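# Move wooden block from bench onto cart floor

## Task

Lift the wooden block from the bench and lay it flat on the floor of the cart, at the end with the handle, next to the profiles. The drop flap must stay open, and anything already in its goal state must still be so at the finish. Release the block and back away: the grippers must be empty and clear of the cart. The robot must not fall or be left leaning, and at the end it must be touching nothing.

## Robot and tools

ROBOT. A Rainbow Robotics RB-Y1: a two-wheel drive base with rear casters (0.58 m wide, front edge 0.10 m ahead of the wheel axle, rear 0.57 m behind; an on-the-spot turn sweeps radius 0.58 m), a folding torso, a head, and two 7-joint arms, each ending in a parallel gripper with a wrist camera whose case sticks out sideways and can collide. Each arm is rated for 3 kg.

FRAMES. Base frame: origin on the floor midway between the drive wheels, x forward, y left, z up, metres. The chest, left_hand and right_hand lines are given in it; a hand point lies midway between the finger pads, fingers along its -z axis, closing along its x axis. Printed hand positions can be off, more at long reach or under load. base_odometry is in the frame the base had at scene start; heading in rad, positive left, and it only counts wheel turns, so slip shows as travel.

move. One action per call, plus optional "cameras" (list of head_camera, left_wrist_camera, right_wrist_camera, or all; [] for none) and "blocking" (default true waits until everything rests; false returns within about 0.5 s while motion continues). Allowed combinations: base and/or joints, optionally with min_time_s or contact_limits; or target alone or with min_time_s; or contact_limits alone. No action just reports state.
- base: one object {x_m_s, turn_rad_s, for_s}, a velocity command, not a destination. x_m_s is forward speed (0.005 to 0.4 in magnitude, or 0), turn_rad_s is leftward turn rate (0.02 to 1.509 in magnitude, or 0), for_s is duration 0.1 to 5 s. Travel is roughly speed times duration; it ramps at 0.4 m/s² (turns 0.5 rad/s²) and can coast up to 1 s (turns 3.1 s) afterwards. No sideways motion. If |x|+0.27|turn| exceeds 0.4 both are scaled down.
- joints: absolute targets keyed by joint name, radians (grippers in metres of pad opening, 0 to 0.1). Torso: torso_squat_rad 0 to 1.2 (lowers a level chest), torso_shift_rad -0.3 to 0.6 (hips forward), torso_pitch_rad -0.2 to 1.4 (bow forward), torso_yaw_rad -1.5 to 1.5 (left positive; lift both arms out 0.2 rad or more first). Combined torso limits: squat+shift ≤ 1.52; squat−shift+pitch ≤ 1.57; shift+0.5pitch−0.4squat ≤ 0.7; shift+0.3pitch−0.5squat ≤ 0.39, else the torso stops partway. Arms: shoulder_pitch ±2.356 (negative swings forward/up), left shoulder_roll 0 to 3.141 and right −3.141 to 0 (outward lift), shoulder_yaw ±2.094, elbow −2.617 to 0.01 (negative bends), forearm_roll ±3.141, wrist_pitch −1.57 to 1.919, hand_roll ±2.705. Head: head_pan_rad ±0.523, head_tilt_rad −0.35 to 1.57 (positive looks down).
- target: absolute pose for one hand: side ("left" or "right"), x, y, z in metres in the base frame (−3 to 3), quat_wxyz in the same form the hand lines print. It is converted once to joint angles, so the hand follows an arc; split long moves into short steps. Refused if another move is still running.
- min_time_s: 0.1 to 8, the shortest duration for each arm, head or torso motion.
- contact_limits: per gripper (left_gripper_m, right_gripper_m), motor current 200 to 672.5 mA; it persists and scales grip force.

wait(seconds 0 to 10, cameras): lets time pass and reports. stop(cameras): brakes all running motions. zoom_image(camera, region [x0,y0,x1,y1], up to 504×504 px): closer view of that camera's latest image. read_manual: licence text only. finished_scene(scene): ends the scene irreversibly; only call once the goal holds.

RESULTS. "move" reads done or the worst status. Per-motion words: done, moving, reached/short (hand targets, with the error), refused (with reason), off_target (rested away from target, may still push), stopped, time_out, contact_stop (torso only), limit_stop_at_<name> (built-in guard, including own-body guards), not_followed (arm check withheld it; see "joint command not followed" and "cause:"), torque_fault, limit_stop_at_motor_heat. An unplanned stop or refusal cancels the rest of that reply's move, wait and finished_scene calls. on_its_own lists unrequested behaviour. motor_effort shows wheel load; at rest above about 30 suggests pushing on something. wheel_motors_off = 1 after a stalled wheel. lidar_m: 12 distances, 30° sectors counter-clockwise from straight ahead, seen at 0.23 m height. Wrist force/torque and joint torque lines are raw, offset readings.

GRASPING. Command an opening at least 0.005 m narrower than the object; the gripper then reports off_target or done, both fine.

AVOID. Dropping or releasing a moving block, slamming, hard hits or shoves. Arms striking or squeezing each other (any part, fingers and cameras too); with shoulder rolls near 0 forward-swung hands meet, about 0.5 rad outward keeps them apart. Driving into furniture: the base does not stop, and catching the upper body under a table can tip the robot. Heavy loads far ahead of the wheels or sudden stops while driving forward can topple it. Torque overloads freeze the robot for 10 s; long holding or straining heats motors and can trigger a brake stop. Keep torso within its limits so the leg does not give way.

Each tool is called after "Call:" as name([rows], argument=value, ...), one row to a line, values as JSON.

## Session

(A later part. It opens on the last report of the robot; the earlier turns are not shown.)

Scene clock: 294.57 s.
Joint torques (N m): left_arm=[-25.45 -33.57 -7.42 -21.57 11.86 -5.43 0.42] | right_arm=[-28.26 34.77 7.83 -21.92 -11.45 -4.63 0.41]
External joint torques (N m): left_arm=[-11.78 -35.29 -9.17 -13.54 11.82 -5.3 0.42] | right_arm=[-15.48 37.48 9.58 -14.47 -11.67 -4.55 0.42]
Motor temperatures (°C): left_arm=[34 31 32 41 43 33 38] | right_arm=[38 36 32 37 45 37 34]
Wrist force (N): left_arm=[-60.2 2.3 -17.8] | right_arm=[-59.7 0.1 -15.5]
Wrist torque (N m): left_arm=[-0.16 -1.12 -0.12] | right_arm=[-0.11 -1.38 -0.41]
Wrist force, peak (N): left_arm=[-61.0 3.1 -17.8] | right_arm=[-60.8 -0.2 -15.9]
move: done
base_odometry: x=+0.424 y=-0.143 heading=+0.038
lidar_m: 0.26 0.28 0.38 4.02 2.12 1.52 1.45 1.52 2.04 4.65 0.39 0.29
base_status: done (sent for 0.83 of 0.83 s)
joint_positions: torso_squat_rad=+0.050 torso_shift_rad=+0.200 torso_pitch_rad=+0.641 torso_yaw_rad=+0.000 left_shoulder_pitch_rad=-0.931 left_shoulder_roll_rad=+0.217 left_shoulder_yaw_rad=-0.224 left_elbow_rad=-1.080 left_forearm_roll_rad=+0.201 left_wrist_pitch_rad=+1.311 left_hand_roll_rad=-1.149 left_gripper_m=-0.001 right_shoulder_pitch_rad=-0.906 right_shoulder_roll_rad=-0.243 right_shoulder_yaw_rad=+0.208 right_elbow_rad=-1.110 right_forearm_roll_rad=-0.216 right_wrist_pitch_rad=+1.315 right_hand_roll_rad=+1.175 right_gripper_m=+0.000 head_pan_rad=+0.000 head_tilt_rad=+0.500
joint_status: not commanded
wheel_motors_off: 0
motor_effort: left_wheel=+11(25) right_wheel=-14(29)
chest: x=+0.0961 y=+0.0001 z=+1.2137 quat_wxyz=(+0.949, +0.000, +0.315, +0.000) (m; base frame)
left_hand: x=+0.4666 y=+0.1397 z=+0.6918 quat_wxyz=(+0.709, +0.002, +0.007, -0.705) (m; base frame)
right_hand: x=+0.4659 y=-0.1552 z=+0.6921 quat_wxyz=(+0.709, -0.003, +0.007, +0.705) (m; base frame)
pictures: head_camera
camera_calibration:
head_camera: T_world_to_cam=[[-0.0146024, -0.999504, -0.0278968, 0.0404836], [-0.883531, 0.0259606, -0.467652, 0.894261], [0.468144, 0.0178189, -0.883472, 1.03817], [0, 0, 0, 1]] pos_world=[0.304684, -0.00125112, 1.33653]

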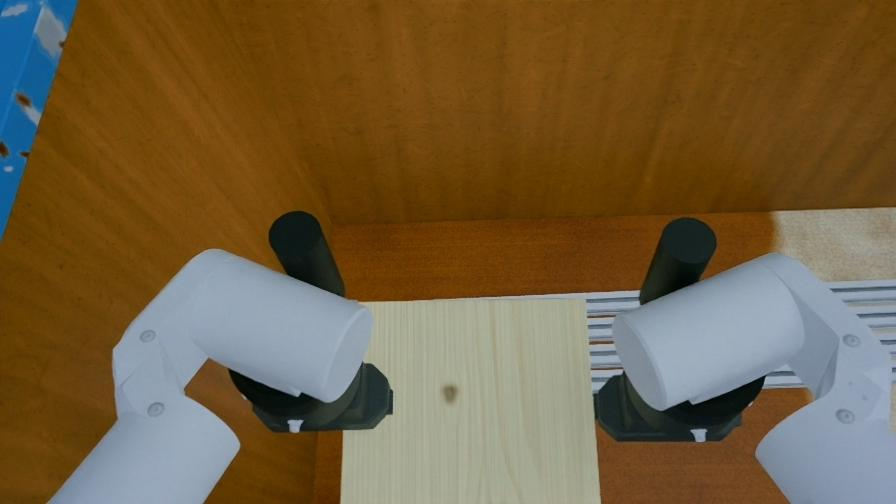

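Call:
move(target={"side":"left","x":0.468,"y":0.132,"z":0.678,"quat_wxyz":[0.7071,0,0,-0.7071]}, min_time_s=0.6, cameras=[])

Call:
move(target={"side":"right","x":0.47,"y":-0.147,"z":0.662,"quat_wxyz":[0.7071,0,0,0.7071]}, min_time_s=0.6, cameras=[])

Call:
move(target={"side":"left","x":0.47,"y":0.132,"z":0.646,"quat_wxyz":[0.7071,0,0,-0.7071]}, min_time_s=0.6, cameras=[])

Call:
move(target={"side":"right","x":0.47,"y":-0.147,"z":0.63,"quat_wxyz":[0.7071,0,0,0.7071]}, min_time_s=0.6, cameras=[])

Call:
move(target={"side":"left","x":0.47,"y":0.132,"z":0.614,"quat_wxyz":[0.7071,0,0,-0.7071]}, min_time_s=0.6, cameras=[])

Call:
move(target={"side":"right","x":0.47,"y":-0.147,"z":0.598,"quat_wxyz":[0.7071,0,0,0.7071]}, min_time_s=0.6, cameras=[])

Call:
move(target={"side":"left","x":0.47,"y":0.132,"z":0.598,"quat_wxyz":[0.7071,0,0,-0.7071]}, min_time_s=0.6, cameras=["head_camera"])

Scene clock: 299.50 s.
Joint torques (N m): left_arm=[-26.16 -33.71 -6.21 -20.6 11.51 -4.84 -0.14] | right_arm=[-28.53 32.43 6.54 -21.08 -11.12 -4.79 0.1]
External joint torques (N m): left_arm=[-12.3 -35.43 -7.8 -12.85 11.46 -4.71 -0.14] | right_arm=[-15.75 35.13 8.29 -13.63 -11.33 -4.71 0.1]
Motor temperatures (°C): left_arm=[34 31 32 41 42 34 38] | right_arm=[38 36 32 37 44 37 34]
Wrist force (N): left_arm=[-59.9 3.5 -20.0] | right_arm=[-59.5 1.3 -13.5]
Wrist torque (N m): left_arm=[-0.17 -1.19 -0.05] | right_arm=[-0.10 -1.38 -0.21]
Wrist force, peak (N): left_arm=[-65.9 2.4 -18.7] | right_arm=[-65.8 -1.9 -15.7]
move: done
base_odometry: x=+0.424 y=-0.143 heading=+0.038
lidar_m: 0.26 0.29 0.37 4.02 2.11 1.52 1.46 1.52 2.06 4.64 0.39 0.28
base_status: not commanded
joint_positions: torso_squat_rad=+0.050 torso_shift_rad=+0.200 torso_pitch_rad=+0.641 torso_yaw_rad=+0.000 left_shoulder_pitch_rad=-0.959 left_shoulder_roll_rad=+0.205 left_shoulder_yaw_rad=-0.223 left_elbow_rad=-0.975 left_forearm_roll_rad=+0.199 left_wrist_pitch_rad=+1.233 left_hand_roll_rad=-1.160 left_gripper_m=-0.001 right_shoulder_pitch_rad=-0.906 right_shoulder_roll_rad=-0.242 right_shoulder_yaw_rad=+0.209 right_elbow_rad=-1.110 right_forearm_roll_rad=-0.216 right_wrist_pitch_rad=+1.315 right_hand_roll_rad=+1.175 right_gripper_m=+0.000 head_pan_rad=+0.000 head_tilt_rad=+0.500
joint_status: all done
wheel_motors_off: 0
motor_effort: left_wheel=+13(13) right_wheel=-13(14)
chest: x=+0.0961 y=+0.0001 z=+1.2137 quat_wxyz=(+0.949, +0.000, +0.315, +0.000) (m; base frame)
left_hand: x=+0.4671 y=+0.1399 z=+0.6766 quat_wxyz=(+0.709, +0.003, +0.005, -0.705) (m; base frame)
left_hand_status: reached (checked arc, planned for 0.6 s): 8 mm and 0.8 deg off.
right_hand: x=+0.4658 y=-0.1548 z=+0.6921 quat_wxyz=(+0.709, -0.003, +0.006, +0.705) (m; base frame)
pictures: none
No camera images: "cameras" was empty.

Scene clock: 300.43 s.
Joint torques (N m): left_arm=[-24.84 -32.6 -5 -19.51 11.05 -5.01 -0.14] | right_arm=[-30.03 33.98 2.52 -21.33 -10.12 -3.97 0.64]
External joint torques (N m): left_arm=[-10.97 -34.32 -6.58 -11.75 11 -4.87 -0.14] | right_arm=[-16.56 36.71 3.85 -14.55 -10.32 -3.89 0.64]
Motor temperatures (°C): left_arm=[34 31 32 41 42 34 38] | right_arm=[38 36 32 37 44 37 34]
Wrist force (N): left_arm=[-57.5 0.8 -13.6] | right_arm=[-56.9 -1.1 -19.2]
Wrist torque (N m): left_arm=[-0.03 -1.11 -0.14] | right_arm=[0.15 -1.15 -0.77]
Wrist force, peak (N): left_arm=[-75.2 7.9 -21.3] | right_arm=[-75.0 2.9 -12.7]
move: done
base_odometry: x=+0.424 y=-0.143 heading=+0.038
lidar_m: 0.26 0.27 0.38 4.04 2.11 1.51 1.45 1.52 2.05 4.65 0.40 0.28
base_status: not commanded
joint_positions: torso_squat_rad=+0.050 torso_shift_rad=+0.200 torso_pitch_rad=+0.641 torso_yaw_rad=+0.000 left_shoulder_pitch_rad=-0.959 left_shoulder_roll_rad=+0.204 left_shoulder_yaw_rad=-0.223 left_elbow_rad=-0.976 left_forearm_roll_rad=+0.199 left_wrist_pitch_rad=+1.233 left_hand_roll_rad=-1.160 left_gripper_m=-0.001 right_shoulder_pitch_rad=-0.988 right_shoulder_roll_rad=-0.214 right_shoulder_yaw_rad=+0.201 right_elbow_rad=-0.854 right_forearm_roll_rad=-0.217 right_wrist_pitch_rad=+1.145 right_hand_roll_rad=+1.207 right_gripper_m=+0.000 head_pan_rad=+0.000 head_tilt_rad=+0.500
joint_status: all done
wheel_motors_off: 0
motor_effort: left_wheel=+12(13) right_wheel=-13(16)
chest: x=+0.0961 y=+0.0001 z=+1.2137 quat_wxyz=(+0.949, +0.000, +0.315, +0.000) (m; base frame)
left_hand: x=+0.4672 y=+0.1394 z=+0.6768 quat_wxyz=(+0.709, +0.003, +0.005, -0.705) (m; base frame)
right_hand: x=+0.4684 y=-0.1553 z=+0.6604 quat_wxyz=(+0.709, -0.003, +0.006, +0.705) (m; base frame)
right_hand_status: reached (checked arc, planned for 0.6 s): 9 mm and 0.8 deg off.
pictures: none
No camera images: "cameras" was empty.

Scene clock: 301.50 s.
Joint torques (N m): left_arm=[-26.99 -34.48 -0.83 -19.74 10.13 -4.21 -0.27] | right_arm=[-28.78 34.04 3.06 -20.46 -10.37 -4.37 0.14]
External joint torques (N m): left_arm=[-12.27 -36.35 -1.92 -12.98 10.09 -4.06 -0.27] | right_arm=[-15.3 36.77 4.39 -13.68 -10.57 -4.28 0.14]
Motor temperatures (°C): left_arm=[34 31 32 41 42 34 38] | right_arm=[38 36 32 37 44 37 34]
Wrist force (N): left_arm=[-57.5 3.1 -19.3] | right_arm=[-57.6 0.9 -13.6]
Wrist torque (N m): left_arm=[-0.12 -1.23 -0.01] | right_arm=[-0.05 -1.31 -0.34]
Wrist force, peak (N): left_arm=[-76.1 5.5 -9.8] | right_arm=[-75.9 -2.0 -20.4]
move: done
base_odometry: x=+0.424 y=-0.143 heading=+0.038
lidar_m: 0.26 0.27 0.39 4.02 2.12 1.52 1.46 1.53 2.05 4.65 0.40 0.28
base_status: not commanded
joint_positions: torso_squat_rad=+0.050 torso_shift_rad=+0.200 torso_pitch_rad=+0.641 torso_yaw_rad=+0.000 left_shoulder_pitch_rad=-1.071 left_shoulder_roll_rad=+0.170 left_shoulder_yaw_rad=-0.207 left_elbow_rad=-0.655 left_forearm_roll_rad=+0.208 left_wrist_pitch_rad=+1.028 left_hand_roll_rad=-1.196 left_gripper_m=-0.001 right_shoulder_pitch_rad=-0.988 right_shoulder_roll_rad=-0.214 right_shoulder_yaw_rad=+0.201 right_elbow_rad=-0.854 right_forearm_roll_rad=-0.217 right_wrist_pitch_rad=+1.145 right_hand_roll_rad=+1.207 right_gripper_m=+0.000 head_pan_rad=+0.000 head_tilt_rad=+0.500
joint_status: all done
wheel_motors_off: 0
motor_effort: left_wheel=+13(14) right_wheel=-14(16)
chest: x=+0.0961 y=+0.0001 z=+1.2137 quat_wxyz=(+0.949, +0.000, +0.315, +0.000) (m; base frame)
left_hand: x=+0.4688 y=+0.1400 z=+0.6449 quat_wxyz=(+0.709, +0.004, +0.004, -0.706) (m; base frame)
left_hand_status: reached (checked arc, planned for 0.7 s): 8 mm and 0.7 deg off.
right_hand: x=+0.4687 y=-0.1552 z=+0.6606 quat_wxyz=(+0.709, -0.003, +0.006, +0.705) (m; base frame)
pictures: none
No camera images: "cameras" was empty.

Scene clock: 302.60 s.
Joint torques (N m): left_arm=[-26.02 -34.24 -1.1 -19.31 10.26 -4.56 -0.02] | right_arm=[-31.02 36.21 -2.31 -19.94 -8.68 -3.45 0.73]
External joint torques (N m): left_arm=[-11.3 -36.11 -2.19 -12.54 10.22 -4.42 -0.02] | right_arm=[-16.33 39.1 -1.76 -14.61 -8.85 -3.36 0.73]
Motor temperatures (°C): left_arm=[34 31 32 41 42 34 38] | right_arm=[38 36 32 37 44 37 34]
Wrist force (N): left_arm=[-57.6 1.9 -13.6] | right_arm=[-57.8 -0.6 -19.0]
Wrist torque (N m): left_arm=[-0.08 -1.09 -0.17] | right_arm=[0.13 -1.26 -0.79]
Wrist force, peak (N): left_arm=[-81.5 6.9 -21.3] | right_arm=[-80.3 3.3 -12.3]
move: done
base_odometry: x=+0.424 y=-0.143 heading=+0.038
lidar_m: 0.27 0.27 0.37 4.04 2.12 1.52 1.45 1.52 2.05 4.64 0.40 0.28
base_status: not commanded
joint_positions: torso_squat_rad=+0.050 torso_shift_rad=+0.200 torso_pitch_rad=+0.641 torso_yaw_rad=+0.000 left_shoulder_pitch_rad=-1.072 left_shoulder_roll_rad=+0.170 left_shoulder_yaw_rad=-0.207 left_elbow_rad=-0.655 left_forearm_roll_rad=+0.208 left_wrist_pitch_rad=+1.028 left_hand_roll_rad=-1.197 left_gripper_m=-0.001 right_shoulder_pitch_rad=-1.159 right_shoulder_roll_rad=-0.170 right_shoulder_yaw_rad=+0.175 right_elbow_rad=-0.411 right_forearm_roll_rad=-0.242 right_wrist_pitch_rad=+0.877 right_hand_roll_rad=+1.266 right_gripper_m=+0.000 head_pan_rad=+0.000 head_tilt_rad=+0.500
joint_status: all done
wheel_motors_off: 0
motor_effort: left_wheel=+13(14) right_wheel=-14(15)
chest: x=+0.0961 y=+0.0001 z=+1.2137 quat_wxyz=(+0.949, +0.000, +0.315, +0.000) (m; base frame)
left_hand: x=+0.4689 y=+0.1399 z=+0.6450 quat_wxyz=(+0.709, +0.004, +0.004, -0.706) (m; base frame)
right_hand: x=+0.4681 y=-0.1557 z=+0.6289 quat_wxyz=(+0.709, -0.004, +0.004, +0.705) (m; base frame)
right_hand_status: reached (checked arc, planned for 0.8 s): 9 mm and 0.7 deg off.
pictures: none
No camera images: "cameras" was empty.

Scene clock: 303.73 s.
Joint torques (N m): left_arm=[-27.22 -34.45 3.38 -18.6 7.32 -4.02 -0.33] | right_arm=[-29.17 34.51 -2.58 -18.91 -8.43 -3.51 -0.01]
External joint torques (N m): left_arm=[-12.3 -36.38 2.97 -13.39 7.29 -3.69 -0.33] | right_arm=[-14.47 37.4 -2.03 -13.58 -8.6 -3.42 -0.01]
Motor temperatures (°C): left_arm=[34 31 32 41 42 34 38] | right_arm=[38 36 32 37 44 37 34]
Wrist force (N): left_arm=[-56.8 2.0 -19.1] | right_arm=[-56.2 1.5 -13.3]
Wrist torque (N m): left_arm=[-0.18 -1.14 0.08] | right_arm=[-0.08 -1.34 -0.32]
Wrist force, peak (N): left_arm=[-78.9 5.0 -11.6] | right_arm=[-78.3 0.6 -21.3]
move: short
base_odometry: x=+0.424 y=-0.143 heading=+0.038
lidar_m: 0.26 0.28 0.37 4.03 2.11 1.51 1.45 1.53 2.06 4.64 0.38 0.27
base_status: not commanded
joint_positions: torso_squat_rad=+0.050 torso_shift_rad=+0.200 torso_pitch_rad=+0.641 torso_yaw_rad=+0.000 left_shoulder_pitch_rad=-1.188 left_shoulder_roll_rad=+0.126 left_shoulder_yaw_rad=-0.180 left_elbow_rad=-0.264 left_forearm_roll_rad=+0.223 left_wrist_pitch_rad=+0.666 left_hand_roll_rad=-1.246 left_gripper_m=-0.001 right_shoulder_pitch_rad=-1.159 right_shoulder_roll_rad=-0.169 right_shoulder_yaw_rad=+0.175 right_elbow_rad=-0.411 right_forearm_roll_rad=-0.242 right_wrist_pitch_rad=+0.877 right_hand_roll_rad=+1.266 right_gripper_m=+0.000 head_pan_rad=+0.000 head_tilt_rad=+0.500
joint_status: all done
wheel_motors_off: 0
motor_effort: left_wheel=+13(15) right_wheel=-13(15)
chest: x=+0.0961 y=+0.0001 z=+1.2137 quat_wxyz=(+0.949, +0.000, +0.315, +0.000) (m; base frame)
left_hand: x=+0.4682 y=+0.1402 z=+0.6137 quat_wxyz=(+0.708, +0.027, -0.037, -0.705) (m; base frame)
left_hand_status: short (checked arc, as near as the solve gets, planned for 0.7 s): 8 mm and 5.2 deg off. The place is met; only the turn is off.
right_hand: x=+0.4684 y=-0.1553 z=+0.6291 quat_wxyz=(+0.709, -0.004, +0.004, +0.706) (m; base frame)
pictures: none
No camera images: "cameras" was empty.

Scene clock: 304.67 s.
Joint torques (N m): left_arm=[-25.93 -32.22 3.24 -18.43 7.14 -4.16 0.02] | right_arm=[-28.63 34.32 -1.85 -18.52 -4.87 -4.02 0.24]
External joint torques (N m): left_arm=[-11 -34.14 2.82 -13.22 7.11 -3.83 0.02] | right_arm=[-15.35 36.73 -1.58 -14.01 -5.01 -3.56 0.24]
Motor temperatures (°C): left_arm=[34 31 32 41 42 34 38] | right_arm=[38 36 32 37 44 37 34]
Wrist force (N): left_arm=[-52.3 1.2 -13.0] | right_arm=[-52.8 2.9 -14.3]
Wrist torque (N m): left_arm=[-0.09 -1.00 -0.25] | right_arm=[0.00 -1.27 -0.63]
Wrist force, peak (N): left_arm=[-58.1 0.8 -15.6] | right_arm=[-57.2 2.2 -14.6]
move: short
base_odometry: x=+0.424 y=-0.143 heading=+0.038
lidar_m: 0.26 0.28 0.38 4.03 2.11 1.51 1.45 1.54 2.04 4.64 0.39 0.27
base_status: not commanded
joint_positions: torso_squat_rad=+0.050 torso_shift_rad=+0.200 torso_pitch_rad=+0.641 torso_yaw_rad=+0.000 left_shoulder_pitch_rad=-1.188 left_shoulder_roll_rad=+0.126 left_shoulder_yaw_rad=-0.180 left_elbow_rad=-0.264 left_forearm_roll_rad=+0.223 left_wrist_pitch_rad=+0.666 left_hand_roll_rad=-1.246 left_gripper_m=-0.001 right_shoulder_pitch_rad=-1.120 right_shoulder_roll_rad=-0.142 right_shoulder_yaw_rad=+0.175 right_elbow_rad=-0.263 right_forearm_roll_rad=-0.215 right_wrist_pitch_rad=+0.497 right_hand_roll_rad=+1.267 right_gripper_m=+0.000 head_pan_rad=+0.000 head_tilt_rad=+0.500
joint_status: all done
wheel_motors_off: 0
motor_effort: left_wheel=+14(14) right_wheel=-12(15)
chest: x=+0.0961 y=+0.0001 z=+1.2137 quat_wxyz=(+0.949, +0.000, +0.315, +0.000) (m; base frame)
left_hand: x=+0.4682 y=+0.1397 z=+0.6137 quat_wxyz=(+0.707, +0.027, -0.037, -0.705) (m; base frame)
right_hand: x=+0.4673 y=-0.1556 z=+0.5982 quat_wxyz=(+0.705, -0.057, -0.080, +0.703) (m; base frame)
right_hand_status: short (checked arc, as near as the solve gets, planned for 0.6 s): 9 mm and 11.2 deg off. The place is met; only the turn is off.
pictures: none
No camera images: "cameras" was empty.

Scene clock: 305.60 s.
Joint torques (N m): left_arm=[-25.33 -31.28 -0.22 -17.78 5.08 -4.57 0.52] | right_arm=[-28.11 32.86 -1.55 -17.5 -4.5 -3.69 0.35]
External joint torques (N m): left_arm=[-11.63 -32.83 -0.6 -12.78 5.06 -4 0.52] | right_arm=[-14.83 35.26 -1.29 -12.99 -4.65 -3.23 0.35]
Motor temperatures (°C): left_arm=[34 31 32 41 42 34 38] | right_arm=[38 36 32 37 43 37 34]
Wrist force (N): left_arm=[-49.3 -1.5 -14.8] | right_arm=[-49.6 2.8 -12.4]
Wrist torque (N m): left_arm=[-0.05 -0.91 -0.20] | right_arm=[-0.10 -1.17 -0.65]
Wrist force, peak (N): left_arm=[-53.1 -0.1 -14.9] | right_arm=[-52.9 3.1 -13.3]
move: short
base_odometry: x=+0.424 y=-0.143 heading=+0.038
lidar_m: 0.26 0.28 0.38 4.02 2.11 1.51 1.45 1.51 2.05 4.63 0.40 0.27
base_status: not commanded
joint_positions: torso_squat_rad=+0.050 torso_shift_rad=+0.200 torso_pitch_rad=+0.641 torso_yaw_rad=+0.000 left_shoulder_pitch_rad=-1.120 left_shoulder_roll_rad=+0.119 left_shoulder_yaw_rad=-0.188 left_elbow_rad=-0.264 left_forearm_roll_rad=+0.191 left_wrist_pitch_rad=+0.473 left_hand_roll_rad=-1.228 left_gripper_m=-0.001 right_shoulder_pitch_rad=-1.120 right_shoulder_roll_rad=-0.141 right_shoulder_yaw_rad=+0.175 right_elbow_rad=-0.264 right_forearm_roll_rad=-0.215 right_wrist_pitch_rad=+0.497 right_hand_roll_rad=+1.267 right_gripper_m=+0.000 head_pan_rad=+0.000 head_tilt_rad=+0.500
joint_status: all done
wheel_motors_off: 0
motor_effort: left_wheel=+12(14) right_wheel=-12(15)
chest: x=+0.0961 y=+0.0001 z=+1.2137 quat_wxyz=(+0.949, +0.000, +0.315, +0.000) (m; base frame)
left_hand: x=+0.4676 y=+0.1397 z=+0.5984 quat_wxyz=(+0.704, +0.058, -0.092, -0.702) (m; base frame)
left_hand_status: short (checked arc, as near as the solve gets, planned for 0.6 s): 8 mm and 12.5 deg off. The place is met; only the turn is off.
right_hand: x=+0.4673 y=-0.1552 z=+0.5982 quat_wxyz=(+0.705, -0.057, -0.080, +0.703) (m; base frame)
pictures: head_camera
camera_calibration:
head_camera: T_world_to_cam=[[-0.0146875, -0.999502, -0.0279458, 0.0405765], [-0.883468, 0.026061, -0.467767, 0.894352], [0.468262, 0.0178189, -0.88341, 1.03819], [0, 0, 0, 1]] pos_world=[0.304584, -0.00125082, 1.33663]

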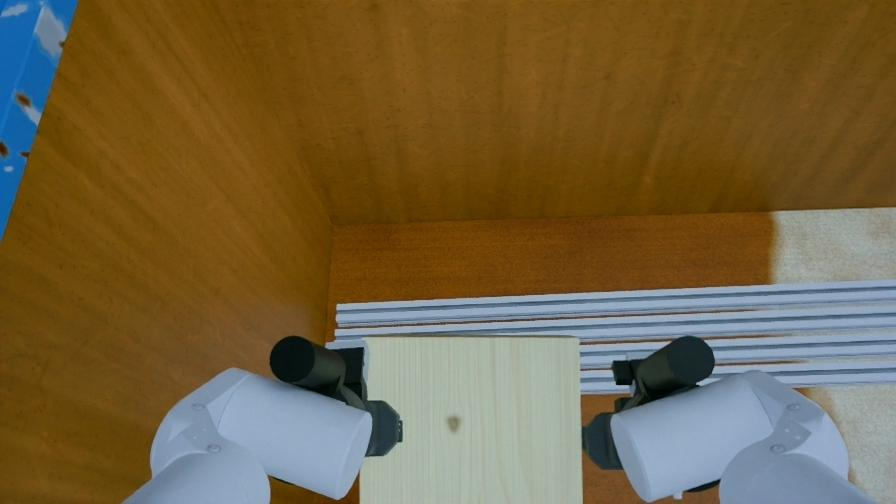

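Call:
move(target={"side":"right","x":0.47,"y":-0.147,"z":0.622,"quat_wxyz":[0.7071,0,0,0.7071]}, min_time_s=0.8, cameras=[])

Call:
move(target={"side":"left","x":0.47,"y":0.132,"z":0.622,"quat_wxyz":[0.7071,0,0,-0.7071]}, min_time_s=0.8)

Call:
move(joints={"torso_shift_rad":0.32,"torso_squat_rad":0.5,"head_tilt_rad":0.85}, min_time_s=2.5)

Scene clock: 308.77 s.
Joint torques (N m): left_arm=[-25.57 -32.67 -0.07 -18 5.11 -4.64 0.28] | right_arm=[-29.56 31.14 -3.95 -17.24 -7.05 -3.17 0.53]
External joint torques (N m): left_arm=[-11.87 -34.22 -0.45 -13 5.08 -4.06 0.28] | right_arm=[-14.66 34.03 -3.68 -12.44 -7.2 -3.02 0.53]
Motor temperatures (°C): left_arm=[34 31 32 41 41 34 38] | right_arm=[38 36 32 37 43 37 34]
Wrist force (N): left_arm=[-52.3 -0.2 -18.1] | right_arm=[-51.3 2.2 -11.3]
Wrist torque (N m): left_arm=[-0.17 -0.99 0.24] | right_arm=[-0.18 -1.25 -0.25]
Wrist force, peak (N): left_arm=[-53.6 -1.2 -18.5] | right_arm=[-53.3 2.1 -11.9]
move: done
base_odometry: x=+0.424 y=-0.143 heading=+0.038
lidar_m: 0.27 0.28 0.38 4.02 2.13 1.52 1.45 1.53 2.06 4.65 0.39 0.28
base_status: not commanded
joint_positions: torso_squat_rad=+0.050 torso_shift_rad=+0.200 torso_pitch_rad=+0.641 torso_yaw_rad=+0.000 left_shoulder_pitch_rad=-1.120 left_shoulder_roll_rad=+0.119 left_shoulder_yaw_rad=-0.188 left_elbow_rad=-0.264 left_forearm_roll_rad=+0.191 left_wrist_pitch_rad=+0.473 left_hand_roll_rad=-1.228 left_gripper_m=-0.001 right_shoulder_pitch_rad=-1.211 right_shoulder_roll_rad=-0.152 right_shoulder_yaw_rad=+0.153 right_elbow_rad=-0.264 right_forearm_roll_rad=-0.245 right_wrist_pitch_rad=+0.757 right_hand_roll_rad=+1.293 right_gripper_m=+0.000 head_pan_rad=+0.000 head_tilt_rad=+0.500
joint_status: all done
wheel_motors_off: 0
motor_effort: left_wheel=+13(14) right_wheel=-13(15)
chest: x=+0.0961 y=+0.0001 z=+1.2137 quat_wxyz=(+0.949, +0.000, +0.315, +0.000) (m; base frame)
left_hand: x=+0.4675 y=+0.1400 z=+0.5984 quat_wxyz=(+0.704, +0.058, -0.092, -0.702) (m; base frame)
right_hand: x=+0.4681 y=-0.1547 z=+0.6215 quat_wxyz=(+0.708, -0.011, -0.008, +0.706) (m; base frame)
right_hand_status: reached (checked arc, as near as the solve gets, planned for 0.8 s): 8 mm and 1.6 deg off.
pictures: none
No camera images: "cameras" was empty.

Scene clock: 309.90 s.
Joint torques (N m): left_arm=[-28.22 -34.97 4.86 -19.05 8.81 -4.32 0.06] | right_arm=[-28.88 36.24 -4.27 -18.31 -7.55 -3.45 0.56]
External joint torques (N m): left_arm=[-12.82 -37.05 4.45 -13.73 8.77 -4.09 0.06] | right_arm=[-13.98 39.16 -4 -13.51 -7.7 -3.3 0.56]
Motor temperatures (°C): left_arm=[34 31 32 41 41 34 38] | right_arm=[38 36 32 37 43 37 34]
Wrist force (N): left_arm=[-59.2 0.8 -17.1] | right_arm=[-59.0 0.2 -14.6]
Wrist torque (N m): left_arm=[-0.05 -1.19 -0.20] | right_arm=[0.04 -1.44 -0.86]
Wrist force, peak (N): left_arm=[-59.8 0.8 -17.2] | right_arm=[-59.8 -0.6 -14.7]
move: short
base_odometry: x=+0.424 y=-0.143 heading=+0.038
lidar_m: 0.27 0.28 0.38 4.02 2.11 1.51 1.45 1.53 2.05 4.66 0.40 0.28
base_status: not commanded
joint_positions: torso_squat_rad=+0.050 torso_shift_rad=+0.200 torso_pitch_rad=+0.641 torso_yaw_rad=+0.000 left_shoulder_pitch_rad=-1.215 left_shoulder_roll_rad=+0.128 left_shoulder_yaw_rad=-0.164 left_elbow_rad=-0.264 left_forearm_roll_rad=+0.222 left_wrist_pitch_rad=+0.742 left_hand_roll_rad=-1.253 left_gripper_m=-0.001 right_shoulder_pitch_rad=-1.211 right_shoulder_roll_rad=-0.154 right_shoulder_yaw_rad=+0.153 right_elbow_rad=-0.264 right_forearm_roll_rad=-0.245 right_wrist_pitch_rad=+0.757 right_hand_roll_rad=+1.293 right_gripper_m=+0.000 head_pan_rad=+0.000 head_tilt_rad=+0.500
joint_status: all done
wheel_motors_off: 0
motor_effort: left_wheel=+13(14) right_wheel=-13(14)
chest: x=+0.0961 y=+0.0001 z=+1.2137 quat_wxyz=(+0.949, +0.000, +0.315, +0.000) (m; base frame)
left_hand: x=+0.4682 y=+0.1404 z=+0.6214 quat_wxyz=(+0.708, +0.015, -0.015, -0.706) (m; base frame)
left_hand_status: short (checked arc, as near as the solve gets, planned for 0.8 s): 9 mm and 2.4 deg off. The place is met; only the turn is off.
right_hand: x=+0.4683 y=-0.1557 z=+0.6215 quat_wxyz=(+0.709, -0.012, -0.008, +0.706) (m; base frame)
pictures: head_camera, left_wrist_camera, right_wrist_camera
camera_calibration:
head_camera: T_world_to_cam=[[-0.0146875, -0.999502, -0.0279458, 0.0405765], [-0.883468, 0.026061, -0.467767, 0.894352], [0.468262, 0.0178189, -0.88341, 1.03819], [0, 0, 0, 1]] pos_world=[0.304584, -0.00125082, 1.33663]
left_wrist_camera: T_world_to_cam=[[0.0307061, -0.999504, -0.00702714, 0.129723], [-0.906416, -0.0308081, 0.421261, 0.195988], [-0.421268, -0.00656578, -0.906912, 0.834198], [0, 0, 0, 1]] pos_world=[0.525084, 0.141174, 0.674894]
right_wrist_camera: T_world_to_cam=[[0.0254171, -0.999468, -0.0204135, -0.156069], [-0.875122, -0.0321165, 0.482836, 0.131856], [-0.483235, 0.00559197, -0.875473, 0.843457], [0, 0, 0, 1]] pos_world=[0.526944, -0.156468, 0.671574]

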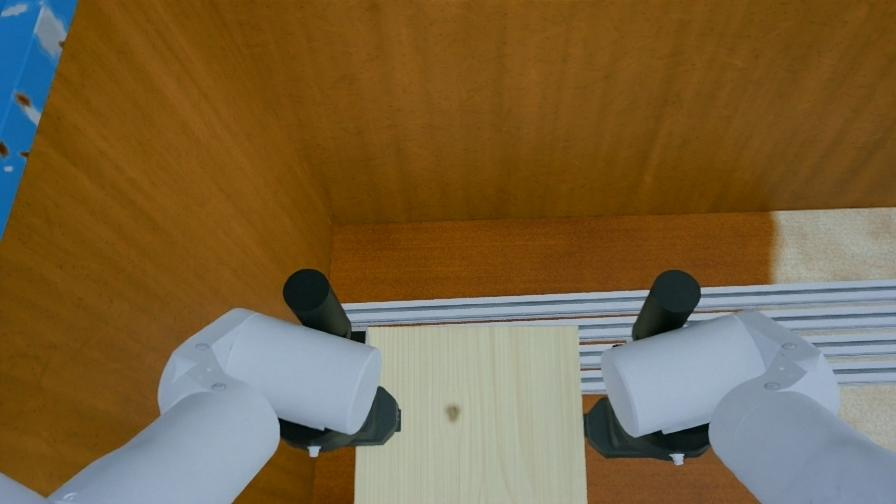

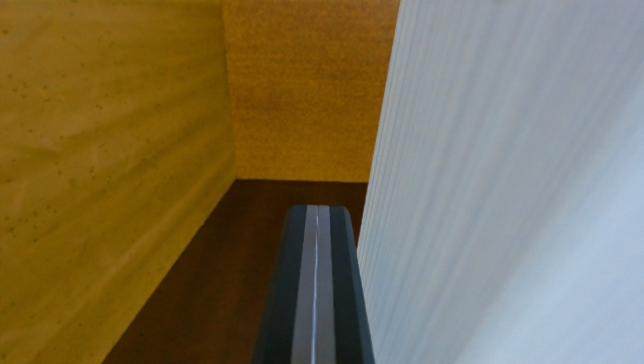

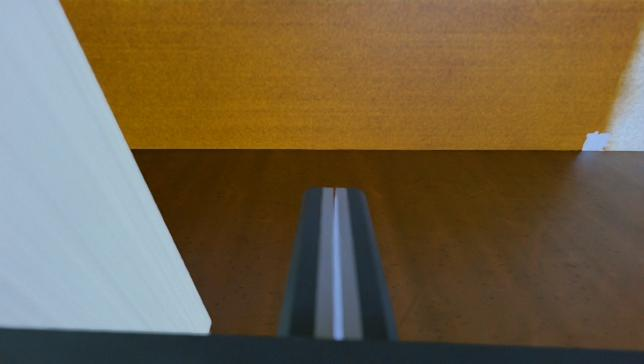

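Scene clock: 312.70 s.
Joint torques (N m): left_arm=[-28.33 -35.17 4.77 -19.11 8.7 -4.35 -0.01] | right_arm=[-29.32 36.59 -4.2 -18.42 -7.65 -3.37 0.44]
External joint torques (N m): left_arm=[-12.93 -37.25 4.36 -13.79 8.67 -4.12 -0.01] | right_arm=[-14.42 39.51 -3.93 -13.63 -7.81 -3.23 0.44]
Motor temperatures (°C): left_arm=[34 31 32 41 41 34 38] | right_arm=[38 36 32 36 42 37 34]
Wrist force (N): left_arm=[-58.7 0.8 -16.2] | right_arm=[-58.7 -0.4 -15.0]
Wrist torque (N m): left_arm=[-0.05 -1.10 -0.19] | right_arm=[0.09 -1.40 -0.86]
Wrist force, peak (N): left_arm=[-59.5 0.7 -17.2] | right_arm=[-59.3 -0.4 -15.0]
move: done
base_odometry: x=+0.424 y=-0.143 heading=+0.038
lidar_m: 0.27 0.28 0.39 4.03 2.12 1.51 1.45 1.53 2.05 4.65 0.41 0.28
base_status: not commanded
joint_positions: torso_squat_rad=+0.500 torso_shift_rad=+0.320 torso_pitch_rad=+0.641 torso_yaw_rad=+0.000 left_shoulder_pitch_rad=-1.215 left_shoulder_roll_rad=+0.128 left_shoulder_yaw_rad=-0.164 left_elbow_rad=-0.264 left_forearm_roll_rad=+0.222 left_wrist_pitch_rad=+0.742 left_hand_roll_rad=-1.253 left_gripper_m=-0.001 right_shoulder_pitch_rad=-1.211 right_shoulder_roll_rad=-0.154 right_shoulder_yaw_rad=+0.153 right_elbow_rad=-0.264 right_forearm_roll_rad=-0.245 right_wrist_pitch_rad=+0.757 right_hand_roll_rad=+1.293 right_gripper_m=+0.000 head_pan_rad=+0.000 head_tilt_rad=+0.850
joint_status: all done
wheel_motors_off: 0
motor_effort: left_wheel=+12(15) right_wheel=-14(15)
chest: x=+0.1504 y=+0.0001 z=+1.1117 quat_wxyz=(+0.949, +0.000, +0.315, +0.000) (m; base frame)
left_hand: x=+0.5226 y=+0.1404 z=+0.5194 quat_wxyz=(+0.708, +0.015, -0.015, -0.706) (m; base frame)
right_hand: x=+0.5226 y=-0.1558 z=+0.5194 quat_wxyz=(+0.709, -0.012, -0.008, +0.706) (m; base frame)
pictures: head_camera, left_wrist_camera, right_wrist_camera
camera_calibration:
head_camera: T_world_to_cam=[[-0.0233784, -0.999502, -0.0212168, 0.0325493], [-0.990296, 0.0260608, -0.136511, 0.508266], [0.136995, 0.0178195, -0.990411, 1.15256], [0, 0, 0, 1]] pos_world=[0.346199, -0.00125082, 1.21159]
left_wrist_camera: T_world_to_cam=[[0.0307065, -0.999504, -0.00702732, 0.127336], [-0.906416, -0.0308085, 0.421261, 0.288265], [-0.421268, -0.00656578, -0.906912, 0.76461], [0, 0, 0, 1]] pos_world=[0.579484, 0.141174, 0.572894]
right_wrist_camera: T_world_to_cam=[[0.0254191, -0.999468, -0.0204145, -0.159632], [-0.875122, -0.0321188, 0.482836, 0.228621], [-0.483235, 0.00559195, -0.875473, 0.780399], [0, 0, 0, 1]] pos_world=[0.581244, -0.156568, 0.569574]

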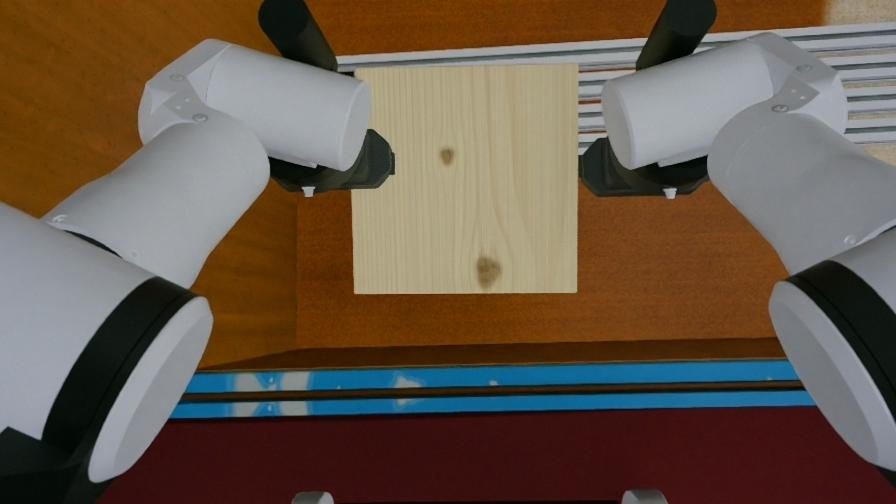

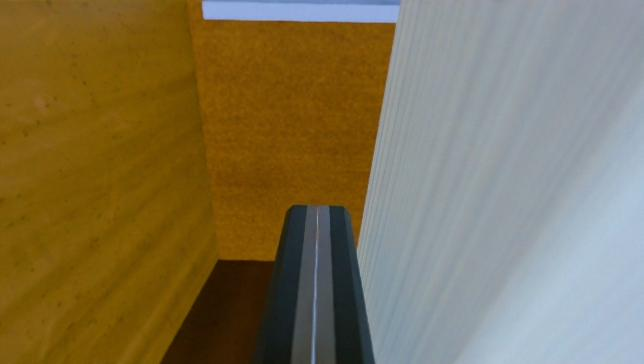

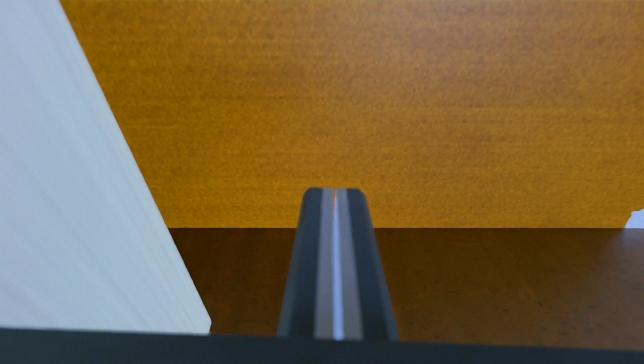

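Call:
move(base={"x_m_s":0.1,"for_s":0.3}, cameras=[])

Call:
move(joints={"torso_squat_rad":0.88}, min_time_s=2, cameras=["head_camera"])

Scene clock: 315.93 s.
Joint torques (N m): left_arm=[-28.55 -34.99 4.66 -19.41 8.75 -4.24 -0.05] | right_arm=[-29.75 36.59 -3.92 -18.7 -7.66 -3.2 0.57]
External joint torques (N m): left_arm=[-13.15 -37.07 4.25 -14.1 8.72 -4.01 -0.05] | right_arm=[-14.85 39.51 -3.65 -13.9 -7.81 -3.06 0.57]
Motor temperatures (°C): left_arm=[34 31 32 40 41 34 38] | right_arm=[38 36 32 36 42 37 34]
Wrist force (N): left_arm=[-58.3 0.6 -17.2] | right_arm=[-58.7 -0.1 -14.9]
Wrist torque (N m): left_arm=[-0.02 -1.07 -0.19] | right_arm=[0.04 -1.49 -0.84]
Wrist force, peak (N): left_arm=[-59.5 0.7 -17.0] | right_arm=[-59.7 -0.5 -14.9]
move: done
base_odometry: x=+0.454 y=-0.142 heading=+0.039
lidar_m: 0.23 0.24 0.33 3.94 2.15 1.56 1.49 1.55 2.10 0.99 0.36 0.26
base_status: done (sent for 0.3 of 0.3 s)
joint_positions: torso_squat_rad=+0.500 torso_shift_rad=+0.320 torso_pitch_rad=+0.641 torso_yaw_rad=+0.000 left_shoulder_pitch_rad=-1.215 left_shoulder_roll_rad=+0.128 left_shoulder_yaw_rad=-0.164 left_elbow_rad=-0.263 left_forearm_roll_rad=+0.222 left_wrist_pitch_rad=+0.742 left_hand_roll_rad=-1.253 left_gripper_m=-0.001 right_shoulder_pitch_rad=-1.211 right_shoulder_roll_rad=-0.154 right_shoulder_yaw_rad=+0.153 right_elbow_rad=-0.264 right_forearm_roll_rad=-0.245 right_wrist_pitch_rad=+0.757 right_hand_roll_rad=+1.293 right_gripper_m=+0.000 head_pan_rad=+0.000 head_tilt_rad=+0.850
joint_status: not commanded
wheel_motors_off: 0
motor_effort: left_wheel=+10(33) right_wheel=-12(28)
chest: x=+0.1504 y=+0.0001 z=+1.1116 quat_wxyz=(+0.949, +0.000, +0.315, +0.000) (m; base frame)
left_hand: x=+0.5225 y=+0.1404 z=+0.5193 quat_wxyz=(+0.708, +0.015, -0.015, -0.706) (m; base frame)
right_hand: x=+0.5225 y=-0.1558 z=+0.5193 quat_wxyz=(+0.709, -0.012, -0.008, +0.705) (m; base frame)
pictures: none
No camera images: "cameras" was empty.

Scene clock: 318.23 s.
Joint torques (N m): left_arm=[-28.26 -35.25 4.64 -19.5 8.76 -4.34 0.12] | right_arm=[-29.98 36.08 -4.32 -18.58 -7.57 -3.29 0.37]
External joint torques (N m): left_arm=[-12.86 -37.34 4.23 -14.19 8.73 -4.11 0.12] | right_arm=[-15.08 39 -4.05 -13.79 -7.73 -3.15 0.37]
Motor temperatures (°C): left_arm=[34 31 32 40 41 34 38] | right_arm=[38 36 32 36 42 37 34]
Wrist force (N): left_arm=[-58.0 1.1 -16.7] | right_arm=[-58.2 -0.6 -14.6]
Wrist torque (N m): left_arm=[-0.08 -1.08 -0.21] | right_arm=[0.11 -1.38 -0.83]
Wrist force, peak (N): left_arm=[-59.3 0.1 -16.8] | right_arm=[-58.6 -0.3 -15.1]
move: done
base_odometry: x=+0.454 y=-0.142 heading=+0.039
lidar_m: 0.24 0.24 0.35 3.95 2.16 1.55 1.48 1.56 2.10 0.97 0.36 0.23
base_status: not commanded
joint_positions: torso_squat_rad=+0.880 torso_shift_rad=+0.320 torso_pitch_rad=+0.641 torso_yaw_rad=+0.000 left_shoulder_pitch_rad=-1.215 left_shoulder_roll_rad=+0.128 left_shoulder_yaw_rad=-0.164 left_elbow_rad=-0.263 left_forearm_roll_rad=+0.222 left_wrist_pitch_rad=+0.742 left_hand_roll_rad=-1.253 left_gripper_m=-0.001 right_shoulder_pitch_rad=-1.211 right_shoulder_roll_rad=-0.154 right_shoulder_yaw_rad=+0.153 right_elbow_rad=-0.264 right_forearm_roll_rad=-0.245 right_wrist_pitch_rad=+0.757 right_hand_roll_rad=+1.293 right_gripper_m=+0.000 head_pan_rad=+0.000 head_tilt_rad=+0.850
joint_status: all done
wheel_motors_off: 0
motor_effort: left_wheel=+11(12) right_wheel=-10(12)
chest: x=+0.0974 y=+0.0001 z=+0.9519 quat_wxyz=(+0.949, +0.000, +0.315, +0.000) (m; base frame)
left_hand: x=+0.4695 y=+0.1404 z=+0.3597 quat_wxyz=(+0.708, +0.015, -0.015, -0.706) (m; base frame)
right_hand: x=+0.4695 y=-0.1558 z=+0.3597 quat_wxyz=(+0.709, -0.012, -0.008, +0.705) (m; base frame)
pictures: head_camera
camera_calibration:
head_camera: T_world_to_cam=[[-0.0233761, -0.999502, -0.0212186, 0.0279232], [-0.990282, 0.0260606, -0.136609, 0.434079], [0.137094, 0.0178191, -0.990398, 1.00161], [0, 0, 0, 1]] pos_world=[0.293199, -0.00125082, 1.05189]

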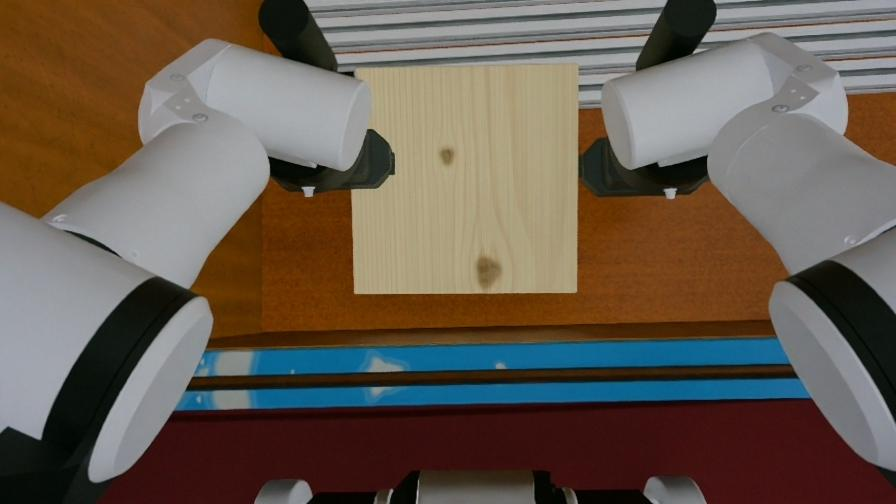

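Call:
move(joints={"torso_squat_rad":0.97}, min_time_s=1.5, cameras=["head_camera"])

Call:
move(joints={"torso_squat_rad":0.985}, min_time_s=1, cameras=[])

Scene clock: 321.47 s.
Joint torques (N m): left_arm=[-12.1 -37.95 3.39 -10.32 8.57 -4.32 0.99] | right_arm=[-25.04 44.9 -2.47 -16.19 -8.1 -1.42 1.16]
External joint torques (N m): left_arm=[3.73 -40.23 2.96 -4.85 8.54 -4.05 0.99] | right_arm=[-9.79 47.98 -2.19 -11.27 -8.26 -1.25 1.16]
Motor temperatures (°C): left_arm=[34 31 32 40 40 34 38] | right_arm=[38 36 32 36 41 37 34]
Wrist force (N): left_arm=[-66.1 -6.8 58.4] | right_arm=[-65.9 -11.4 -12.7]
Wrist torque (N m): left_arm=[1.51 -3.53 -1.22] | right_arm=[0.45 -1.94 -1.62]
Wrist force, peak (N): left_arm=[-83.4 -29.8 156.5] | right_arm=[-76.2 -9.0 28.6]
move: contact_stop
base_odometry: x=+0.454 y=-0.142 heading=+0.039
lidar_m: 0.24 0.24 0.35 3.94 2.15 1.55 1.48 1.56 2.08 1.00 0.35 0.24
base_status: not commanded
joint_positions: torso_squat_rad=+0.953 torso_shift_rad=+0.314 torso_pitch_rad=+0.626 torso_yaw_rad=+0.001 left_shoulder_pitch_rad=-1.219 left_shoulder_roll_rad=+0.129 left_shoulder_yaw_rad=-0.164 left_elbow_rad=-0.266 left_forearm_roll_rad=+0.222 left_wrist_pitch_rad=+0.742 left_hand_roll_rad=-1.253 left_gripper_m=-0.001 right_shoulder_pitch_rad=-1.213 right_shoulder_roll_rad=-0.156 right_shoulder_yaw_rad=+0.152 right_elbow_rad=-0.264 right_forearm_roll_rad=-0.245 right_wrist_pitch_rad=+0.757 right_hand_roll_rad=+1.293 right_gripper_m=+0.000 head_pan_rad=+0.000 head_tilt_rad=+0.850
joint_status: torso_squat_rad contact_stop (moved +0.073 of +0.090)
wheel_motors_off: 0
motor_effort: left_wheel=+10(27) right_wheel=-9(19)
chest: x=+0.0788 y=-0.0001 z=+0.9169 quat_wxyz=(+0.951, +0.000, +0.308, +0.000) (m; base frame)
left_hand: x=+0.4629 y=+0.1401 z=+0.3320 quat_wxyz=(+0.708, +0.022, -0.023, -0.706) (m; base frame)
right_hand: x=+0.4612 y=-0.1563 z=+0.3306 quat_wxyz=(+0.709, -0.018, -0.014, +0.705) (m; base frame)
pictures: head_camera
camera_calibration:
head_camera: T_world_to_cam=[[-0.0224647, -0.999499, -0.0222793, 0.0274998], [-0.98822, 0.0255745, -0.150887, 0.423837], [0.151382, 0.0186272, -0.9883, 0.96638], [0, 0, 0, 1]] pos_world=[0.27317, -0.00135431, 1.01964]

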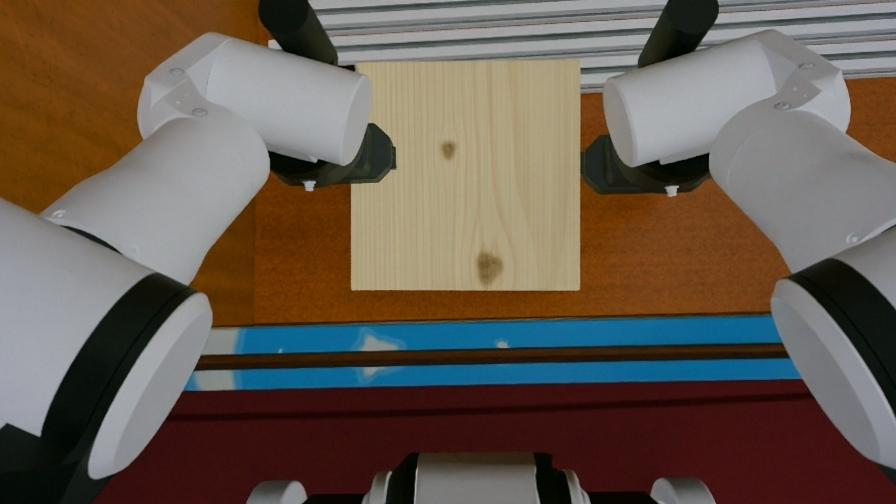

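not run: a stop that you did not command came earlier in this reply.

Call:
move(joints={"torso_squat_rad":0.942,"torso_shift_rad":0.32,"torso_pitch_rad":0.64}, min_time_s=1)

Scene clock: 324.83 s.
Joint torques (N m): left_arm=[-10.37 -38.22 3.36 -9.68 8.66 -4.43 1.55] | right_arm=[-25.37 45.85 -2.68 -16.11 -8.25 -1.25 1.35]
External joint torques (N m): left_arm=[5.24 -40.4 2.94 -4.28 8.63 -4.17 1.55] | right_arm=[-10.33 48.84 -2.4 -11.26 -8.4 -1.1 1.35]
Motor temperatures (°C): left_arm=[34 31 32 40 40 34 38] | right_arm=[38 36 32 36 41 37 34]
Wrist force (N): left_arm=[-70.4 -21.0 90.9] | right_arm=[-67.7 -13.5 -11.7]
Wrist torque (N m): left_arm=[4.28 -5.22 -1.72] | right_arm=[0.41 -2.00 -1.78]
Wrist force, peak (N): left_arm=[-71.3 -22.1 91.2] | right_arm=[-68.4 -13.7 -11.9]
move: done
base_odometry: x=+0.454 y=-0.142 heading=+0.039
lidar_m: 0.23 0.24 0.34 3.93 2.16 1.56 1.48 1.55 2.09 0.99 0.35 0.25
base_status: not commanded
joint_positions: torso_squat_rad=+0.942 torso_shift_rad=+0.319 torso_pitch_rad=+0.637 torso_yaw_rad=+0.001 left_shoulder_pitch_rad=-1.219 left_shoulder_roll_rad=+0.129 left_shoulder_yaw_rad=-0.164 left_elbow_rad=-0.266 left_forearm_roll_rad=+0.222 left_wrist_pitch_rad=+0.742 left_hand_roll_rad=-1.254 left_gripper_m=-0.001 right_shoulder_pitch_rad=-1.213 right_shoulder_roll_rad=-0.156 right_shoulder_yaw_rad=+0.152 right_elbow_rad=-0.264 right_forearm_roll_rad=-0.245 right_wrist_pitch_rad=+0.757 right_hand_roll_rad=+1.293 right_gripper_m=+0.000 head_pan_rad=+0.000 head_tilt_rad=+0.850
joint_status: all done
wheel_motors_off: 0
motor_effort: left_wheel=+12(13) right_wheel=-10(13)
chest: x=+0.0848 y=-0.0001 z=+0.9202 quat_wxyz=(+0.950, +0.000, +0.313, +0.000) (m; base frame)
left_hand: x=+0.4631 y=+0.1400 z=+0.3315 quat_wxyz=(+0.708, +0.018, -0.019, -0.706) (m; base frame)
right_hand: x=+0.4612 y=-0.1563 z=+0.3300 quat_wxyz=(+0.709, -0.014, -0.010, +0.705) (m; base frame)
pictures: head_camera, left_wrist_camera, right_wrist_camera
camera_calibration:
head_camera: T_world_to_cam=[[-0.0225826, -0.9995, -0.0221296, 0.027567], [-0.989738, 0.025475, -0.140602, 0.420986], [0.141095, 0.0187273, -0.989819, 0.970955], [0, 0, 0, 1]] pos_world=[0.280291, -0.00135486, 1.02087]
left_wrist_camera: T_world_to_cam=[[0.0301821, -0.999526, -0.00608567, 0.127374], [-0.910945, -0.0300123, 0.411435, 0.318812], [-0.411423, -0.00687429, -0.911419, 0.566124], [0, 0, 0, 1]] pos_world=[0.519492, 0.140774, 0.385581]
right_wrist_camera: T_world_to_cam=[[0.0251218, -0.999484, -0.0199994, -0.16243], [-0.878525, -0.0316191, 0.476648, 0.270047], [-0.477035, 0.00559569, -0.878867, 0.583079], [0, 0, 0, 1]] pos_world=[0.519473, -0.15707, 0.380482]

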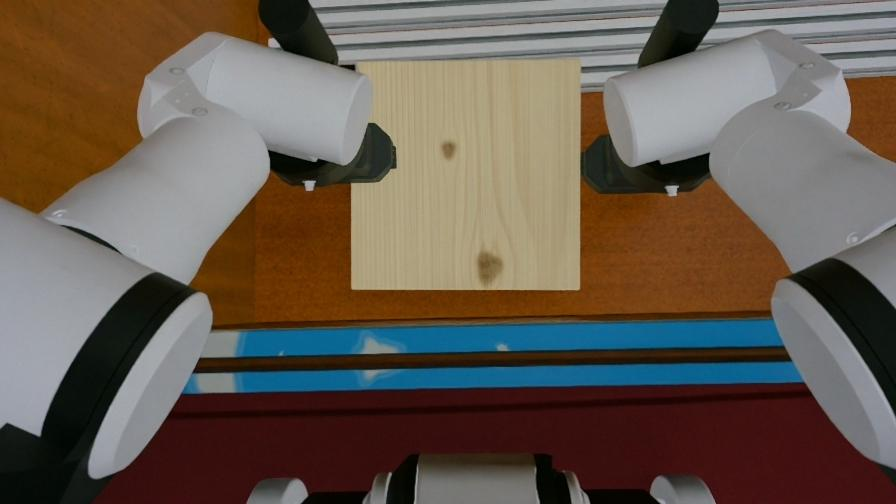

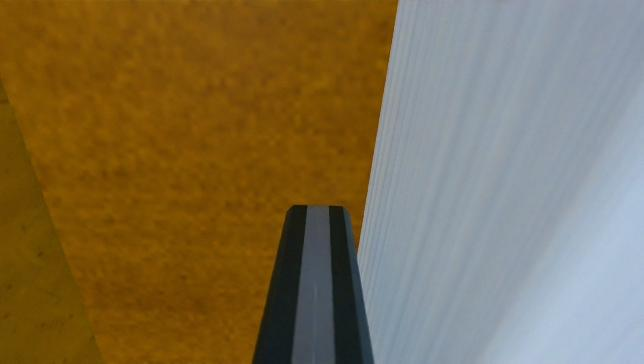

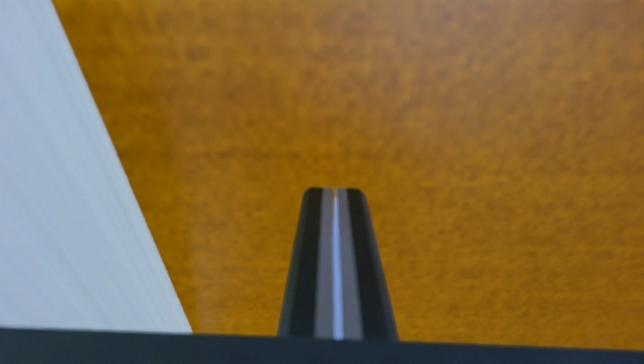

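Call:
move(joints={"torso_squat_rad":0.88,"torso_shift_rad":0.32,"torso_pitch_rad":0.64}, min_time_s=1, cameras=[])

Call:
move(base={"turn_rad_s":0.06,"for_s":0.5}, cameras=[])

Call:
move(base={"x_m_s":-0.05,"for_s":0.4}, cameras=["head_camera"])

Scene clock: 330.90 s.
Joint torques (N m): left_arm=[-27.11 -35.79 3.24 -18.05 8.54 -3.88 0.45] | right_arm=[-29.61 38.3 -2.88 -18.61 -8.1 -3.08 0.78]
External joint torques (N m): left_arm=[-11.7 -37.9 2.82 -12.73 8.51 -3.65 0.45] | right_arm=[-14.71 41.22 -2.61 -13.81 -8.25 -2.93 0.78]
Motor temperatures (°C): left_arm=[34 31 32 40 40 33 38] | right_arm=[37 37 32 36 41 37 34]
Wrist force (N): left_arm=[-58.5 1.3 -15.8] | right_arm=[-57.9 0.3 -16.4]
Wrist torque (N m): left_arm=[-0.05 -1.52 -0.09] | right_arm=[0.03 -1.44 -0.75]
Wrist force, peak (N): left_arm=[-70.7 -21.8 91.6] | right_arm=[-68.3 -13.5 -12.4]
move: done
base_odometry: x=+0.454 y=-0.142 heading=+0.039
lidar_m: 0.23 0.24 0.34 3.92 2.14 1.55 1.48 1.55 2.09 0.99 0.35 0.25
base_status: not commanded
joint_positions: torso_squat_rad=+0.880 torso_shift_rad=+0.320 torso_pitch_rad=+0.641 torso_yaw_rad=+0.001 left_shoulder_pitch_rad=-1.215 left_shoulder_roll_rad=+0.128 left_shoulder_yaw_rad=-0.164 left_elbow_rad=-0.264 left_forearm_roll_rad=+0.222 left_wrist_pitch_rad=+0.742 left_hand_roll_rad=-1.253 left_gripper_m=-0.001 right_shoulder_pitch_rad=-1.211 right_shoulder_roll_rad=-0.154 right_shoulder_yaw_rad=+0.152 right_elbow_rad=-0.264 right_forearm_roll_rad=-0.245 right_wrist_pitch_rad=+0.757 right_hand_roll_rad=+1.293 right_gripper_m=+0.000 head_pan_rad=+0.000 head_tilt_rad=+0.850
joint_status: all done
wheel_motors_off: 0
motor_effort: left_wheel=+10(14) right_wheel=-8(11)
chest: x=+0.0974 y=+0.0000 z=+0.9519 quat_wxyz=(+0.949, +0.000, +0.315, +0.000) (m; base frame)
left_hand: x=+0.4698 y=+0.1408 z=+0.3599 quat_wxyz=(+0.708, +0.015, -0.015, -0.705) (m; base frame)
right_hand: x=+0.4698 y=-0.1557 z=+0.3596 quat_wxyz=(+0.709, -0.011, -0.008, +0.705) (m; base frame)
pictures: none
No camera images: "cameras" was empty.

Scene clock: 331.80 s.
Joint torques (N m): left_arm=[-27.28 -35.3 3.52 -18.25 8.57 -3.87 0.47] | right_arm=[-29.57 37.87 -2.65 -18.76 -8.11 -3.2 0.93]
External joint torques (N m): left_arm=[-11.88 -37.4 3.11 -12.93 8.53 -3.64 0.47] | right_arm=[-14.67 40.78 -2.38 -13.96 -8.26 -3.05 0.93]
Motor temperatures (°C): left_arm=[34 31 32 40 40 33 38] | right_arm=[37 37 32 36 41 37 34]
Wrist force (N): left_arm=[-59.2 1.7 -15.1] | right_arm=[-58.8 0.3 -16.2]
Wrist torque (N m): left_arm=[-0.07 -1.61 -0.05] | right_arm=[0.05 -1.43 -0.77]
Wrist force, peak (N): left_arm=[-59.6 1.8 -16.1] | right_arm=[-58.9 0.3 -16.4]
move: done
base_odometry: x=+0.454 y=-0.142 heading=+0.068
lidar_m: 0.23 0.26 0.35 4.43 2.11 1.55 1.48 1.57 2.16 0.89 0.34 0.25
base_status: done (sent for 0.5 of 0.5 s)
joint_positions: torso_squat_rad=+0.880 torso_shift_rad=+0.320 torso_pitch_rad=+0.641 torso_yaw_rad=+0.001 left_shoulder_pitch_rad=-1.215 left_shoulder_roll_rad=+0.128 left_shoulder_yaw_rad=-0.164 left_elbow_rad=-0.264 left_forearm_roll_rad=+0.222 left_wrist_pitch_rad=+0.742 left_hand_roll_rad=-1.253 left_gripper_m=-0.001 right_shoulder_pitch_rad=-1.211 right_shoulder_roll_rad=-0.154 right_shoulder_yaw_rad=+0.152 right_elbow_rad=-0.263 right_forearm_roll_rad=-0.245 right_wrist_pitch_rad=+0.757 right_hand_roll_rad=+1.293 right_gripper_m=+0.000 head_pan_rad=+0.000 head_tilt_rad=+0.850
joint_status: not commanded
wheel_motors_off: 0
motor_effort: left_wheel=-6(17) right_wheel=+1(15)
chest: x=+0.0974 y=+0.0000 z=+0.9519 quat_wxyz=(+0.949, +0.000, +0.315, +0.000) (m; base frame)
left_hand: x=+0.4697 y=+0.1408 z=+0.3598 quat_wxyz=(+0.708, +0.015, -0.015, -0.705) (m; base frame)
right_hand: x=+0.4697 y=-0.1556 z=+0.3596 quat_wxyz=(+0.709, -0.011, -0.008, +0.706) (m; base frame)
pictures: none
No camera images: "cameras" was empty.

Scene clock: 332.80 s.
Joint torques (N m): left_arm=[-28.03 -35.34 3.2 -18.61 8.45 -4.01 0.35] | right_arm=[-30.78 37.89 -2.53 -19.05 -7.91 -3.39 0.91]
External joint torques (N m): left_arm=[-12.63 -37.44 2.79 -13.29 8.41 -3.77 0.35] | right_arm=[-15.88 40.81 -2.26 -14.25 -8.07 -3.25 0.91]
Motor temperatures (°C): left_arm=[34 31 32 40 40 33 38] | right_arm=[37 37 32 36 41 37 34]
Wrist force (N): left_arm=[-58.6 1.2 -14.7] | right_arm=[-58.4 -0.1 -15.9]
Wrist torque (N m): left_arm=[-0.05 -1.52 -0.15] | right_arm=[0.05 -1.41 -0.75]
Wrist force, peak (N): left_arm=[-59.8 2.3 -16.1] | right_arm=[-59.1 -0.4 -16.6]
move: done
base_odometry: x=+0.434 y=-0.143 heading=+0.068
lidar_m: 0.24 0.26 0.40 4.51 2.06 1.52 1.46 1.55 2.13 0.96 0.37 0.27
base_status: done (sent for 0.4 of 0.4 s)
joint_positions: torso_squat_rad=+0.880 torso_shift_rad=+0.320 torso_pitch_rad=+0.641 torso_yaw_rad=+0.001 left_shoulder_pitch_rad=-1.215 left_shoulder_roll_rad=+0.128 left_shoulder_yaw_rad=-0.164 left_elbow_rad=-0.264 left_forearm_roll_rad=+0.222 left_wrist_pitch_rad=+0.742 left_hand_roll_rad=-1.253 left_gripper_m=-0.001 right_shoulder_pitch_rad=-1.211 right_shoulder_roll_rad=-0.154 right_shoulder_yaw_rad=+0.152 right_elbow_rad=-0.263 right_forearm_roll_rad=-0.245 right_wrist_pitch_rad=+0.757 right_hand_roll_rad=+1.293 right_gripper_m=+0.000 head_pan_rad=+0.000 head_tilt_rad=+0.850
joint_status: not commanded
wheel_motors_off: 0
motor_effort: left_wheel=-8(34) right_wheel=+1(16)
chest: x=+0.0974 y=+0.0000 z=+0.9519 quat_wxyz=(+0.949, +0.000, +0.315, +0.000) (m; base frame)
left_hand: x=+0.4696 y=+0.1408 z=+0.3598 quat_wxyz=(+0.708, +0.015, -0.015, -0.705) (m; base frame)
right_hand: x=+0.4696 y=-0.1556 z=+0.3596 quat_wxyz=(+0.709, -0.011, -0.008, +0.705) (m; base frame)
pictures: head_camera
camera_calibration:
head_camera: T_world_to_cam=[[-0.0228232, -0.999505, -0.0216543, 0.0282166], [-0.990294, 0.0255726, -0.136615, 0.434089], [0.137101, 0.0183261, -0.990388, 1.0016], [0, 0, 0, 1]] pos_world=[0.293199, -0.00125356, 1.05189]

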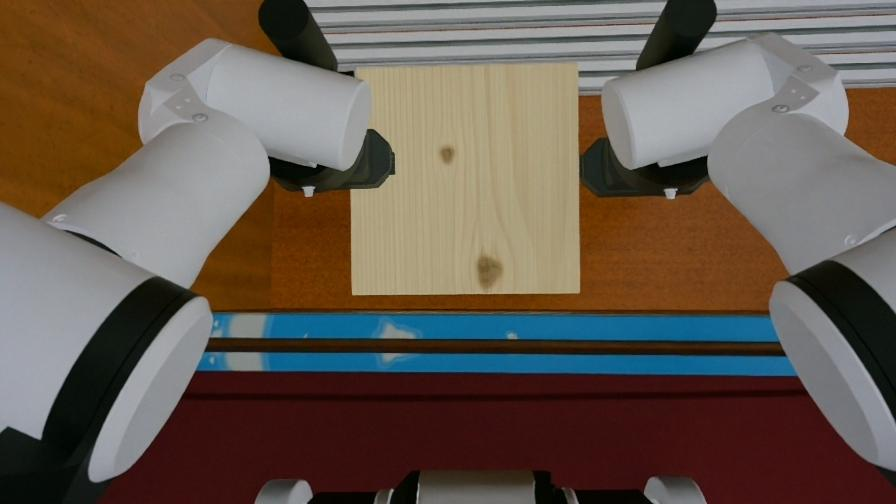

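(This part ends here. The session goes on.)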